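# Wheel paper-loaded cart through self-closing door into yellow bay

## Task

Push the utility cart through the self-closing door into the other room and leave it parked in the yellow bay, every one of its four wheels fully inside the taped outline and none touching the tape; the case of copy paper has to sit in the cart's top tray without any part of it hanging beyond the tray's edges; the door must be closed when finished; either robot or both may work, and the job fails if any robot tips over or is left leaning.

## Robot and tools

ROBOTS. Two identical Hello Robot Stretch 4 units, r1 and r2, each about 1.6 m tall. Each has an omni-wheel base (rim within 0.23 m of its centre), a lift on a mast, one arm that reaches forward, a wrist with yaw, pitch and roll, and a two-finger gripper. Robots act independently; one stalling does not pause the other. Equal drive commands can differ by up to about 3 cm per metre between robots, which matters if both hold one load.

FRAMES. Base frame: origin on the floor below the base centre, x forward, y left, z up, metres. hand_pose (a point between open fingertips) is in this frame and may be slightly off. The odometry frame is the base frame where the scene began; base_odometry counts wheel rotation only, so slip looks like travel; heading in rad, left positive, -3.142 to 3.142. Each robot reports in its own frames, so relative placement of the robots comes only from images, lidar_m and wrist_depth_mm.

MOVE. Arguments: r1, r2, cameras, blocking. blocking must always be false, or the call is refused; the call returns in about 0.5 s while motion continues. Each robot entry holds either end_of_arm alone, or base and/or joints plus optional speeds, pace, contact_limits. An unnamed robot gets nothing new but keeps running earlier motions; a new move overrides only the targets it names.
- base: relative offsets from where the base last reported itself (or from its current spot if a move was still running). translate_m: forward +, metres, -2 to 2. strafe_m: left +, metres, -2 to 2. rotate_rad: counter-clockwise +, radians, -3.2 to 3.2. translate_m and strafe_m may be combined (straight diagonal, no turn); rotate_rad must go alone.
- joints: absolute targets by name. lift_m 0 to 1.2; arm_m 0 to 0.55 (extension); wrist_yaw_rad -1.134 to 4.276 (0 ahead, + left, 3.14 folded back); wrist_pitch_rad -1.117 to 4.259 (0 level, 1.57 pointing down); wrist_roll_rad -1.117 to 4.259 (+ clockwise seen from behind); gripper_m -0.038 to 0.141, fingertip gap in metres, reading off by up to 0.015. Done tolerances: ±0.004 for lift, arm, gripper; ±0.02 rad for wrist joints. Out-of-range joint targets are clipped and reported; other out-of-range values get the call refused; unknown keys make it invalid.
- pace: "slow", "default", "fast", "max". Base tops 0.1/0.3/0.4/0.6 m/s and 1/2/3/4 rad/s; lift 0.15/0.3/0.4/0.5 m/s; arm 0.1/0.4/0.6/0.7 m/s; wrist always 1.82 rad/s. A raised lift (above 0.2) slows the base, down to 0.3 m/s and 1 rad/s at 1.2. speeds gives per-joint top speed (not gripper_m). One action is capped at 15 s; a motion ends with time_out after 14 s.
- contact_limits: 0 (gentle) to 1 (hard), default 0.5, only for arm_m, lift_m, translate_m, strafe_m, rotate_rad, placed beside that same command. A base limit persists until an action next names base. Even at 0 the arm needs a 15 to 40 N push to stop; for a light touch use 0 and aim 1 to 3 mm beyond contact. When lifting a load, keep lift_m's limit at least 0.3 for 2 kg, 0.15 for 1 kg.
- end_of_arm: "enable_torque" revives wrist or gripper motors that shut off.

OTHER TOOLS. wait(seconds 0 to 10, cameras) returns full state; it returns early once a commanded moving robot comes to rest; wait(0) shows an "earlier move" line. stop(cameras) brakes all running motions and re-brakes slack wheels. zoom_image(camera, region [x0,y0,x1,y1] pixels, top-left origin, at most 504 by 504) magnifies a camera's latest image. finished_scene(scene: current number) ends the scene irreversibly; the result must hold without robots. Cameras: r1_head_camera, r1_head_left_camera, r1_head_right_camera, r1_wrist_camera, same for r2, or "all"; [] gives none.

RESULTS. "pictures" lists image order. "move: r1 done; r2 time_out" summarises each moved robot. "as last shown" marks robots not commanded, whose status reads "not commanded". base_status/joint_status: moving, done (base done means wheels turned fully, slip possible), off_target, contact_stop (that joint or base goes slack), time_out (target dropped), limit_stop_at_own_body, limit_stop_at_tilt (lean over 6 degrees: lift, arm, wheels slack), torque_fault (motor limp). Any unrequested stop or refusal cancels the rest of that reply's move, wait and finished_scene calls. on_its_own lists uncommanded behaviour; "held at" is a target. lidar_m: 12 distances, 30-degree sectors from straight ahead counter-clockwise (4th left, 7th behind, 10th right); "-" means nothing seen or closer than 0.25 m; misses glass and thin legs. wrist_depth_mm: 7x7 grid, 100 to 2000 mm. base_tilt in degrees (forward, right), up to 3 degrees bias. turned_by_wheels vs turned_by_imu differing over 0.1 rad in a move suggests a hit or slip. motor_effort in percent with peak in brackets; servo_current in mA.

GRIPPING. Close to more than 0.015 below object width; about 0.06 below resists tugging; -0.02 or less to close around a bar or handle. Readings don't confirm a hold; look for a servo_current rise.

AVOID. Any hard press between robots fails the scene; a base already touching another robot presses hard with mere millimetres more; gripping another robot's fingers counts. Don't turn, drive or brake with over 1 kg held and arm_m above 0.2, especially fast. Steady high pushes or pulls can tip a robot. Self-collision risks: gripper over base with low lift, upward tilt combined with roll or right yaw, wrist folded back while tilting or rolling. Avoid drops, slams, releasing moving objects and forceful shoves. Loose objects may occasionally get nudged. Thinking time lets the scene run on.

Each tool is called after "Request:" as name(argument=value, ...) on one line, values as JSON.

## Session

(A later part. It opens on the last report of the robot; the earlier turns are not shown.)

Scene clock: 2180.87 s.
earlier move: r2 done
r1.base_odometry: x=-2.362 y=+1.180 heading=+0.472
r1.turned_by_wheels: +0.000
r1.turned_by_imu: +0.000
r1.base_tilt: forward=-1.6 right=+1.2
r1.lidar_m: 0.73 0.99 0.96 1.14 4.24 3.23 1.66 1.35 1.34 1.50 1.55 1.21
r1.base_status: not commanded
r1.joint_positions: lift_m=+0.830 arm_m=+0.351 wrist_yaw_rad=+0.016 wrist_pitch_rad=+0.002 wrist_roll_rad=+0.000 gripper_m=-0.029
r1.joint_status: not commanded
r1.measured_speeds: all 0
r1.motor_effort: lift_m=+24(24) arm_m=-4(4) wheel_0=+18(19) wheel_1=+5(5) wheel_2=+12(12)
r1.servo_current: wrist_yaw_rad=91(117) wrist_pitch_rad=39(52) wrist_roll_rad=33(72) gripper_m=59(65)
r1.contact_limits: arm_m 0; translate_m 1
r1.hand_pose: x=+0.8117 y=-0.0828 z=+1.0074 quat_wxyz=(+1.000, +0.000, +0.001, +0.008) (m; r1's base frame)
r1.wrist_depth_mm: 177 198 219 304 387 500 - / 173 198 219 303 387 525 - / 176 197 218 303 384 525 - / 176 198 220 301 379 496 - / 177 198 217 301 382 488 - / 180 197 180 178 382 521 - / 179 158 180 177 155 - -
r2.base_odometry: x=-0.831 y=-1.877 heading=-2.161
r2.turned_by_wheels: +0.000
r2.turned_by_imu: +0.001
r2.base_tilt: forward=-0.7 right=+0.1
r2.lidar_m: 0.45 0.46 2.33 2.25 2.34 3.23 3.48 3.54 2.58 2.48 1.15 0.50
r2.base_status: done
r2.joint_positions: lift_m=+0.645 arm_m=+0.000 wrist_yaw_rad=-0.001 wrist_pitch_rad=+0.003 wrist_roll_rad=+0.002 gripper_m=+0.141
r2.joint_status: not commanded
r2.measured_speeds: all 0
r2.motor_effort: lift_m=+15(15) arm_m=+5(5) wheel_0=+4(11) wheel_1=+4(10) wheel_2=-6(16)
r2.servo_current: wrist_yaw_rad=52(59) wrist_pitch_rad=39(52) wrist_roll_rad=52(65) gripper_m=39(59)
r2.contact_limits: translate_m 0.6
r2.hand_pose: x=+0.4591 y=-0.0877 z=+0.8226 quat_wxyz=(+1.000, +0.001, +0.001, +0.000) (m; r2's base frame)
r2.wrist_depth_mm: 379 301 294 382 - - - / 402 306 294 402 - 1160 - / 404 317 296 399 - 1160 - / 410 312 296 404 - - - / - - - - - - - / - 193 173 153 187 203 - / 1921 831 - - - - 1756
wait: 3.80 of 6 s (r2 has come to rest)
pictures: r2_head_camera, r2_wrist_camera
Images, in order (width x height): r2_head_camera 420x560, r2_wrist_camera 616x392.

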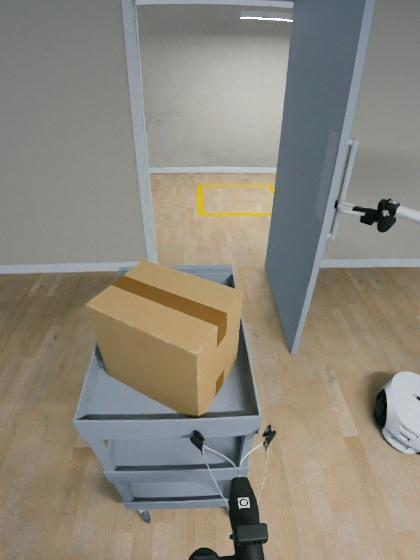

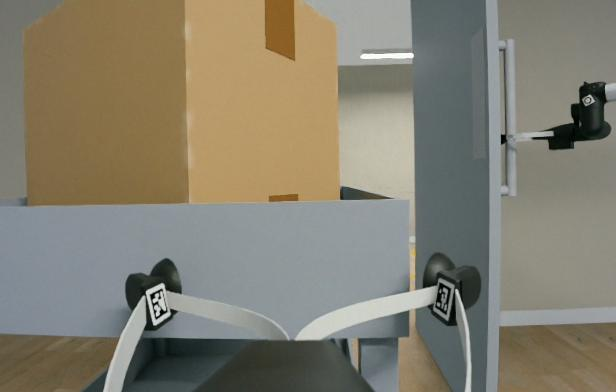

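Request:
move(blocking=false, cameras=[], r2={"base":{"translate_m":-0.09,"strafe_m":0.19},"pace":"slow"})

Request:
wait(seconds=5, cameras=[])

Request:
move(blocking=false, cameras=[], r2={"base":{"rotate_rad":-0.25},"pace":"slow"})

Request:
wait(seconds=4, cameras=["r2_head_camera","r2_wrist_camera"])

Scene clock: 2211.97 s.
move: r2 moving
r1: as last shown
r1.base_tilt: forward=-1.6 right=+1.3
r1.lidar_m: 0.72 0.97 0.96 1.13 4.24 3.21 1.66 1.36 1.34 1.50 1.55 1.19
r1.motor_effort: lift_m=+24(24) arm_m=-3(4) wheel_0=+18(19) wheel_1=+5(5) wheel_2=+12(12)
r1.servo_current: wrist_yaw_rad=111(111) wrist_pitch_rad=39(46) wrist_roll_rad=33(65) gripper_m=52(59)
r1.contact_limits: arm_m 0; translate_m 1
r1.wrist_depth_mm: 177 197 218 303 389 500 - / 173 198 219 306 384 530 - / 177 198 218 304 382 521 - / 177 198 218 301 382 492 - / 178 198 217 301 384 492 891 / 181 196 180 178 382 521 - / 179 157 179 177 155 - -
r2.base_odometry: x=-0.820 y=-1.879 heading=-2.161
r2.turned_by_wheels: +0.000
r2.turned_by_imu: +0.001
r2.base_tilt: forward=-0.7 right=+0.1
r2.lidar_m: 0.45 0.47 2.28 2.24 2.34 3.22 3.50 3.56 2.62 2.51 1.21 0.49
r2.base_status: translate_m moving; strafe_m moving
r2.joint_positions: lift_m=+0.645 arm_m=+0.000 wrist_yaw_rad=-0.001 wrist_pitch_rad=+0.003 wrist_roll_rad=+0.002 gripper_m=+0.141
r2.joint_status: not commanded
r2.measured_speeds: translate_m=-0.020 strafe_m=+0.044 rotate_rad=-0.002 lift_m=+0.000 arm_m=+0.000 wrist_yaw_rad=+0.000 wrist_pitch_rad=+0.000 wrist_roll_rad=+0.000
r2.motor_effort: lift_m=+15(15) arm_m=+5(5) wheel_0=-7(9) wheel_1=+7(9) wheel_2=+7(8)
r2.servo_current: wrist_yaw_rad=39(59) wrist_pitch_rad=39(46) wrist_roll_rad=59(59) gripper_m=52(59)
r2.hand_pose: x=+0.4591 y=-0.0877 z=+0.8226 quat_wxyz=(+1.000, +0.001, +0.001, +0.000) (m; r2's base frame)
r2.wrist_depth_mm: 397 317 287 370 - - - / 402 319 286 392 - 1138 - / 421 324 289 392 - 1182 - / 430 325 289 394 - - - / - - - - - - - / - 189 - 157 187 204 - / 1863 1756 - - - - 1756
pictures: none
No camera images: "cameras" was empty.

Scene clock: 2214.87 s.
earlier move: r2 done
r1.base_odometry: x=-2.362 y=+1.180 heading=+0.472
r1.turned_by_wheels: +0.000
r1.turned_by_imu: +0.000
r1.base_tilt: forward=-1.6 right=+1.2
r1.lidar_m: 0.70 0.97 0.97 1.33 4.24 3.24 1.66 1.36 1.35 1.52 1.54 1.21
r1.base_status: not commanded
r1.joint_positions: lift_m=+0.830 arm_m=+0.351 wrist_yaw_rad=+0.016 wrist_pitch_rad=+0.002 wrist_roll_rad=+0.000 gripper_m=-0.029
r1.joint_status: not commanded
r1.measured_speeds: all 0
r1.motor_effort: lift_m=+24(24) arm_m=-4(4) wheel_0=+18(19) wheel_1=+5(5) wheel_2=+12(12)
r1.servo_current: wrist_yaw_rad=98(124) wrist_pitch_rad=39(52) wrist_roll_rad=52(72) gripper_m=59(65)
r1.contact_limits: arm_m 0; translate_m 1
r1.hand_pose: x=+0.8117 y=-0.0828 z=+1.0074 quat_wxyz=(+1.000, +0.000, +0.001, +0.008) (m; r1's base frame)
r1.wrist_depth_mm: 176 198 218 306 387 500 - / 173 198 220 303 384 530 - / 177 198 219 303 384 525 - / 176 198 219 301 382 492 - / 177 198 218 301 379 492 - / 180 197 180 178 379 530 - / 179 157 180 178 155 - -
r2.base_odometry: x=-0.624 y=-1.908 heading=-2.161
r2.turned_by_wheels: +0.000
r2.turned_by_imu: +0.000
r2.base_tilt: forward=-0.6 right=+0.0
r2.lidar_m: 0.54 2.60 2.13 2.04 2.13 2.97 3.39 3.47 2.80 2.69 1.40 0.56
r2.base_status: done
r2.joint_positions: lift_m=+0.645 arm_m=+0.000 wrist_yaw_rad=-0.001 wrist_pitch_rad=+0.003 wrist_roll_rad=+0.002 gripper_m=+0.141
r2.joint_status: not commanded
r2.measured_speeds: all 0
r2.motor_effort: lift_m=+15(16) arm_m=+5(5) wheel_0=-4(12) wheel_1=+5(9) wheel_2=+4(9)
r2.servo_current: wrist_yaw_rad=46(59) wrist_pitch_rad=33(46) wrist_roll_rad=46(65) gripper_m=52(59)
r2.hand_pose: x=+0.4591 y=-0.0877 z=+0.8226 quat_wxyz=(+1.000, +0.001, +0.001, +0.000) (m; r2's base frame)
r2.wrist_depth_mm: - - - 410 366 - - / - - 496 415 362 525 - / - - 488 415 368 517 - / - - 492 427 373 - - / - - - - - - - / - 336 217 166 191 185 - / 1863 1661 1708 - - - -
wait: 2.90 of 5 s (r2 has come to rest)
pictures: none
No camera images: "cameras" was empty.

Scene clock: 2215.37 s.
move: r2 moving
r1: as last shown
r1.base_tilt: forward=-1.6 right=+1.3
r1.lidar_m: 0.73 0.99 0.97 1.27 4.27 3.22 1.67 1.37 1.36 1.51 1.55 1.20
r1.motor_effort: lift_m=+24(24) arm_m=-4(4) wheel_0=+18(18) wheel_1=+5(5) wheel_2=+12(12)
r1.servo_current: wrist_yaw_rad=104(104) wrist_pitch_rad=46(46) wrist_roll_rad=59(59) gripper_m=59(65)
r1.contact_limits: arm_m 0; translate_m 1
r1.wrist_depth_mm: 176 198 218 306 387 500 - / 173 198 219 303 384 530 - / 177 198 220 303 384 521 - / 176 198 218 301 382 496 - / 177 198 217 303 379 496 - / 180 196 180 177 379 525 - / 179 157 179 177 155 - -
r2.base_odometry: x=-0.624 y=-1.908 heading=-2.286
r2.turned_by_wheels: -0.125
r2.turned_by_imu: -0.122
r2.base_tilt: forward=-0.7 right=+0.1
r2.lidar_m: 0.53 0.57 2.22 2.05 2.09 2.64 3.35 3.37 2.92 2.70 1.39 0.61
r2.base_status: rotate_rad moving
r2.joint_positions: lift_m=+0.645 arm_m=+0.000 wrist_yaw_rad=-0.001 wrist_pitch_rad=+0.003 wrist_roll_rad=+0.002 gripper_m=+0.141
r2.joint_status: not commanded
r2.measured_speeds: translate_m=+0.002 strafe_m=+0.002 rotate_rad=-0.485 lift_m=+0.000 arm_m=+0.000 wrist_yaw_rad=+0.000 wrist_pitch_rad=+0.000 wrist_roll_rad=+0.000
r2.motor_effort: lift_m=+15(15) arm_m=+5(5) wheel_0=+9(10) wheel_1=+9(9) wheel_2=+9(10)
r2.servo_current: wrist_yaw_rad=52(52) wrist_pitch_rad=39(46) wrist_roll_rad=39(52) gripper_m=52(52)
r2.hand_pose: x=+0.4591 y=-0.0877 z=+0.8226 quat_wxyz=(+1.000, +0.001, +0.001, +0.000) (m; r2's base frame)
r2.wrist_depth_mm: - - 449 382 508 - - / - 504 436 382 455 - - / - - 442 389 504 1336 - / - 530 439 399 - - - / - - - - - - - / 345 219 196 - 196 204 - / 342 1756 - - - - 1808
pictures: none
No camera images: "cameras" was empty.

Scene clock: 2216.17 s.
earlier move: r2 done
r1.base_odometry: x=-2.362 y=+1.180 heading=+0.472
r1.turned_by_wheels: +0.000
r1.turned_by_imu: +0.000
r1.base_tilt: forward=-1.6 right=+1.2
r1.lidar_m: 0.72 0.99 0.96 1.13 4.26 3.22 1.67 1.36 1.35 1.54 1.56 1.20
r1.base_status: not commanded
r1.joint_positions: lift_m=+0.830 arm_m=+0.351 wrist_yaw_rad=+0.016 wrist_pitch_rad=+0.002 wrist_roll_rad=+0.000 gripper_m=-0.029
r1.joint_status: not commanded
r1.measured_speeds: all 0
r1.motor_effort: lift_m=+24(24) arm_m=-4(4) wheel_0=+18(19) wheel_1=+5(5) wheel_2=+12(12)
r1.servo_current: wrist_yaw_rad=98(111) wrist_pitch_rad=46(52) wrist_roll_rad=26(72) gripper_m=59(65)
r1.contact_limits: arm_m 0; translate_m 1
r1.hand_pose: x=+0.8117 y=-0.0828 z=+1.0074 quat_wxyz=(+1.000, +0.000, +0.001, +0.008) (m; r1's base frame)
r1.wrist_depth_mm: 176 198 219 306 387 500 - / 173 198 218 303 384 525 - / 177 198 219 303 384 525 - / 176 198 219 301 384 496 - / 176 197 217 300 379 496 - / 180 196 180 178 382 525 - / 179 157 179 177 155 - -
r2.base_odometry: x=-0.624 y=-1.908 heading=-2.410
r2.turned_by_wheels: -0.124
r2.turned_by_imu: -0.120
r2.base_tilt: forward=-0.7 right=+0.1
r2.lidar_m: 0.54 0.54 2.33 2.04 2.05 2.38 3.34 3.35 3.11 2.71 1.44 0.64
r2.base_status: done
r2.joint_positions: lift_m=+0.645 arm_m=+0.000 wrist_yaw_rad=-0.001 wrist_pitch_rad=+0.003 wrist_roll_rad=+0.002 gripper_m=+0.141
r2.joint_status: not commanded
r2.measured_speeds: all 0
r2.motor_effort: lift_m=+15(15) arm_m=+5(5) wheel_0=+3(10) wheel_1=+5(9) wheel_2=+5(10)
r2.servo_current: wrist_yaw_rad=39(59) wrist_pitch_rad=39(46) wrist_roll_rad=52(59) gripper_m=46(59)
r2.hand_pose: x=+0.4591 y=-0.0877 z=+0.8226 quat_wxyz=(+1.000, +0.001, +0.001, +0.000) (m; r2's base frame)
r2.wrist_depth_mm: 473 439 392 - - - - / 469 433 397 535 1397 - - / 477 436 397 530 1430 - - / 480 439 402 530 - - - / - - - - - - - / - 200 190 - 212 - - / 1808 - - - 1708 1708 1756
wait: 0.80 of 4 s (r2 has come to rest)
pictures: r2_head_camera, r2_wrist_camera
Images, in order (width x height): r2_head_camera 420x560, r2_wrist_camera 616x392.

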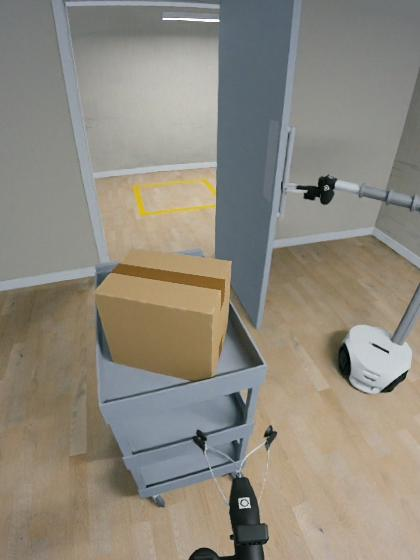

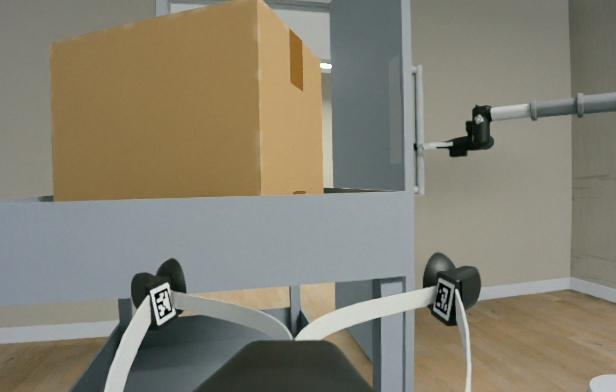

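Request:
move(blocking=false, cameras=[], r2={"base":{"strafe_m":0.11},"pace":"slow"})

Request:
wait(seconds=4, cameras=[])

Request:
move(blocking=false, cameras=[], r2={"base":{"translate_m":0.2},"pace":"slow","contact_limits":{"translate_m":0.6}})

Request:
wait(seconds=4, cameras=["r2_head_camera","r2_wrist_camera"])

Scene clock: 2222.37 s.
move: r2 moving
r1: as last shown
r1.base_tilt: forward=-1.6 right=+1.3
r1.lidar_m: 0.72 0.99 0.97 1.18 4.26 3.22 1.66 1.37 1.34 1.52 1.55 1.19
r1.motor_effort: lift_m=+24(24) arm_m=-4(4) wheel_0=+18(18) wheel_1=+5(5) wheel_2=+12(12)
r1.servo_current: wrist_yaw_rad=91(104) wrist_pitch_rad=46(46) wrist_roll_rad=46(59) gripper_m=59(65)
r1.contact_limits: arm_m 0; translate_m 1
r1.wrist_depth_mm: 176 198 219 303 389 504 - / 173 198 218 303 387 530 - / 177 197 219 304 384 521 - / 176 198 218 303 382 496 - / 177 198 217 301 382 492 891 / 181 196 181 177 382 521 - / 179 157 180 178 155 - -
r2.base_odometry: x=-0.614 y=-1.919 heading=-2.410
r2.turned_by_wheels: +0.000
r2.turned_by_imu: +0.001
r2.base_tilt: forward=-0.7 right=+0.1
r2.lidar_m: 0.54 0.53 2.34 2.03 2.04 2.36 3.32 3.36 3.12 2.71 1.47 0.64
r2.base_status: strafe_m moving
r2.joint_positions: lift_m=+0.645 arm_m=+0.000 wrist_yaw_rad=-0.001 wrist_pitch_rad=+0.003 wrist_roll_rad=+0.002 gripper_m=+0.141
r2.joint_status: not commanded
r2.measured_speeds: translate_m=+0.000 strafe_m=+0.055 rotate_rad=+0.000 lift_m=+0.000 arm_m=+0.000 wrist_yaw_rad=+0.000 wrist_pitch_rad=+0.000 wrist_roll_rad=+0.000
r2.motor_effort: lift_m=+15(15) arm_m=+5(5) wheel_0=-7(10) wheel_1=+8(9) wheel_2=-1(3)
r2.servo_current: wrist_yaw_rad=39(59) wrist_pitch_rad=39(46) wrist_roll_rad=52(52) gripper_m=59(59)
r2.hand_pose: x=+0.4591 y=-0.0877 z=+0.8226 quat_wxyz=(+1.000, +0.001, +0.001, +0.000) (m; r2's base frame)
r2.wrist_depth_mm: - 439 397 - - - - / 473 436 402 496 1397 - - / 477 442 404 496 1397 - - / 535 442 404 496 - - - / - - - - - - - / - 203 191 946 196 - - / 1808 732 - - - 1756 1756
pictures: none
No camera images: "cameras" was empty.

Scene clock: 2224.10 s.
earlier move: r2 done
r1.base_odometry: x=-2.362 y=+1.180 heading=+0.472
r1.turned_by_wheels: +0.000
r1.turned_by_imu: +0.000
r1.base_tilt: forward=-1.6 right=+1.2
r1.lidar_m: 0.75 0.99 0.97 1.35 4.24 3.23 1.68 1.35 1.35 1.52 1.56 1.18
r1.base_status: not commanded
r1.joint_positions: lift_m=+0.830 arm_m=+0.351 wrist_yaw_rad=+0.016 wrist_pitch_rad=+0.002 wrist_roll_rad=+0.000 gripper_m=-0.029
r1.joint_status: not commanded
r1.measured_speeds: all 0
r1.motor_effort: lift_m=+24(24) arm_m=-4(4) wheel_0=+18(19) wheel_1=+5(5) wheel_2=+12(12)
r1.servo_current: wrist_yaw_rad=104(111) wrist_pitch_rad=39(52) wrist_roll_rad=39(72) gripper_m=52(65)
r1.contact_limits: arm_m 0; translate_m 1
r1.hand_pose: x=+0.8117 y=-0.0828 z=+1.0074 quat_wxyz=(+1.000, +0.000, +0.001, +0.008) (m; r1's base frame)
r1.wrist_depth_mm: 177 198 219 304 387 500 - / 173 198 220 303 384 530 - / 177 198 219 304 382 521 - / 177 198 218 303 384 496 - / 177 198 218 304 382 496 - / 179 197 180 179 382 525 - / 179 158 180 178 155 - -
r2.base_odometry: x=-0.550 y=-1.990 heading=-2.410
r2.turned_by_wheels: +0.000
r2.turned_by_imu: +0.000
r2.base_tilt: forward=-0.7 right=+0.0
r2.lidar_m: 0.52 0.58 2.26 1.94 1.95 2.26 3.38 3.36 3.21 2.82 1.47 0.62
r2.base_status: done
r2.joint_positions: lift_m=+0.645 arm_m=+0.000 wrist_yaw_rad=-0.001 wrist_pitch_rad=+0.003 wrist_roll_rad=+0.002 gripper_m=+0.141
r2.joint_status: not commanded
r2.measured_speeds: all 0
r2.motor_effort: lift_m=+15(15) arm_m=+5(5) wheel_0=-4(11) wheel_1=+3(9) wheel_2=+0(3)
r2.servo_current: wrist_yaw_rad=46(59) wrist_pitch_rad=39(52) wrist_roll_rad=52(59) gripper_m=59(59)
r2.hand_pose: x=+0.4591 y=-0.0877 z=+0.8226 quat_wxyz=(+1.000, +0.001, +0.001, +0.000) (m; r2's base frame)
r2.wrist_depth_mm: - - 439 397 410 - - / - 473 433 399 407 - - / - 477 433 397 500 - - / - 480 439 404 - - - / - - - - - - - / 304 204 176 166 187 392 - / 312 1661 - - - - 1708
wait: 1.73 of 4 s (r2 has come to rest)
pictures: none
No camera images: "cameras" was empty.

Scene clock: 2224.60 s.
move: r2 moving
r1: as last shown
r1.base_tilt: forward=-1.6 right=+1.3
r1.lidar_m: 0.72 0.97 0.97 1.35 4.26 3.24 1.66 1.34 1.35 1.52 1.56 1.17
r1.motor_effort: lift_m=+24(24) arm_m=-4(4) wheel_0=+19(19) wheel_1=+4(5) wheel_2=+12(12)
r1.servo_current: wrist_yaw_rad=91(98) wrist_pitch_rad=39(46) wrist_roll_rad=39(59) gripper_m=65(65)
r1.contact_limits: arm_m 0; translate_m 1
r1.wrist_depth_mm: 176 198 219 304 387 504 - / 173 199 219 303 384 525 - / 177 198 219 303 384 521 - / 177 198 219 304 379 496 - / 177 198 219 301 379 488 - / 180 196 179 178 382 521 - / 179 157 180 177 155 - -
r2.base_odometry: x=-0.560 y=-1.998 heading=-2.409
r2.turned_by_wheels: +0.000
r2.turned_by_imu: +0.001
r2.base_tilt: forward=-0.7 right=+0.0
r2.lidar_m: 0.51 0.52 2.23 1.95 1.97 2.28 3.37 3.38 3.23 2.79 1.48 0.59
r2.base_status: translate_m moving
r2.joint_positions: lift_m=+0.645 arm_m=+0.000 wrist_yaw_rad=-0.001 wrist_pitch_rad=+0.003 wrist_roll_rad=+0.002 gripper_m=+0.141
r2.joint_status: not commanded
r2.measured_speeds: translate_m=+0.048 strafe_m=+0.000 rotate_rad=+0.001 lift_m=+0.000 arm_m=+0.000 wrist_yaw_rad=+0.000 wrist_pitch_rad=+0.000 wrist_roll_rad=+0.000
r2.motor_effort: lift_m=+15(15) arm_m=+5(5) wheel_0=+3(7) wheel_1=+7(7) wheel_2=-9(10)
r2.servo_current: wrist_yaw_rad=39(59) wrist_pitch_rad=39(46) wrist_roll_rad=52(72) gripper_m=46(59)
r2.contact_limits: translate_m 0.6
r2.hand_pose: x=+0.4591 y=-0.0877 z=+0.8226 quat_wxyz=(+1.000, +0.001, +0.001, +0.000) (m; r2's base frame)
r2.wrist_depth_mm: - - 424 382 389 - - / - 462 421 387 480 - - / - 466 424 389 477 - - / - 469 424 399 - - - / - - - - - - - / - 200 176 166 187 203 - / 294 1661 - - - 1708 1661
pictures: none
No camera images: "cameras" was empty.

Scene clock: 2227.40 s.
earlier move: r2 done
r1.base_odometry: x=-2.362 y=+1.180 heading=+0.472
r1.turned_by_wheels: +0.000
r1.turned_by_imu: +0.000
r1.base_tilt: forward=-1.6 right=+1.2
r1.lidar_m: 0.71 1.03 1.01 1.36 4.25 3.22 1.62 1.37 1.34 1.52 1.56 1.21
r1.base_status: not commanded
r1.joint_positions: lift_m=+0.830 arm_m=+0.351 wrist_yaw_rad=+0.016 wrist_pitch_rad=+0.002 wrist_roll_rad=+0.000 gripper_m=-0.029
r1.joint_status: not commanded
r1.measured_speeds: all 0
r1.motor_effort: lift_m=+24(24) arm_m=-4(4) wheel_0=+18(19) wheel_1=+5(5) wheel_2=+12(12)
r1.servo_current: wrist_yaw_rad=78(117) wrist_pitch_rad=46(52) wrist_roll_rad=33(65) gripper_m=65(65)
r1.contact_limits: arm_m 0; translate_m 1
r1.hand_pose: x=+0.8117 y=-0.0828 z=+1.0074 quat_wxyz=(+1.000, +0.000, +0.001, +0.008) (m; r1's base frame)
r1.wrist_depth_mm: 176 198 219 303 389 500 - / 173 198 219 304 384 530 - / 176 198 220 304 384 525 - / 177 198 218 301 384 492 - / 177 198 218 301 379 488 - / 180 196 180 178 379 525 - / 179 157 180 177 155 - -
r2.base_odometry: x=-0.699 y=-2.123 heading=-2.410
r2.turned_by_wheels: +0.000
r2.turned_by_imu: +0.001
r2.base_tilt: forward=-0.7 right=+0.1
r2.lidar_m: 0.44 0.46 2.29 2.00 2.00 2.34 3.57 3.56 3.15 2.74 1.35 0.53
r2.base_status: done
r2.joint_positions: lift_m=+0.645 arm_m=+0.000 wrist_yaw_rad=-0.001 wrist_pitch_rad=+0.003 wrist_roll_rad=+0.002 gripper_m=+0.141
r2.joint_status: not commanded
r2.measured_speeds: all 0
r2.motor_effort: lift_m=+15(15) arm_m=+5(5) wheel_0=+5(10) wheel_1=+5(10) wheel_2=-7(16)
r2.servo_current: wrist_yaw_rad=46(59) wrist_pitch_rad=39(46) wrist_roll_rad=39(72) gripper_m=46(59)
r2.contact_limits: translate_m 0.6
r2.hand_pose: x=+0.4591 y=-0.0878 z=+0.8226 quat_wxyz=(+1.000, +0.001, +0.001, -0.001) (m; r2's base frame)
r2.wrist_depth_mm: 377 338 303 347 - - - / 382 340 306 347 - - - / 384 343 307 345 - 1205 - / 392 345 310 345 - - - / - - - - - - - / - 189 177 157 187 204 - / 1708 809 - - - - 1708
wait: 2.80 of 4 s (r2 has come to rest)
pictures: r2_head_camera, r2_wrist_camera
Images, in order (width x height): r2_head_camera 420x560, r2_wrist_camera 616x392.

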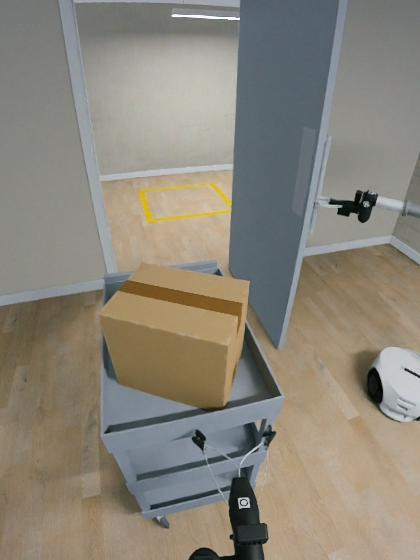

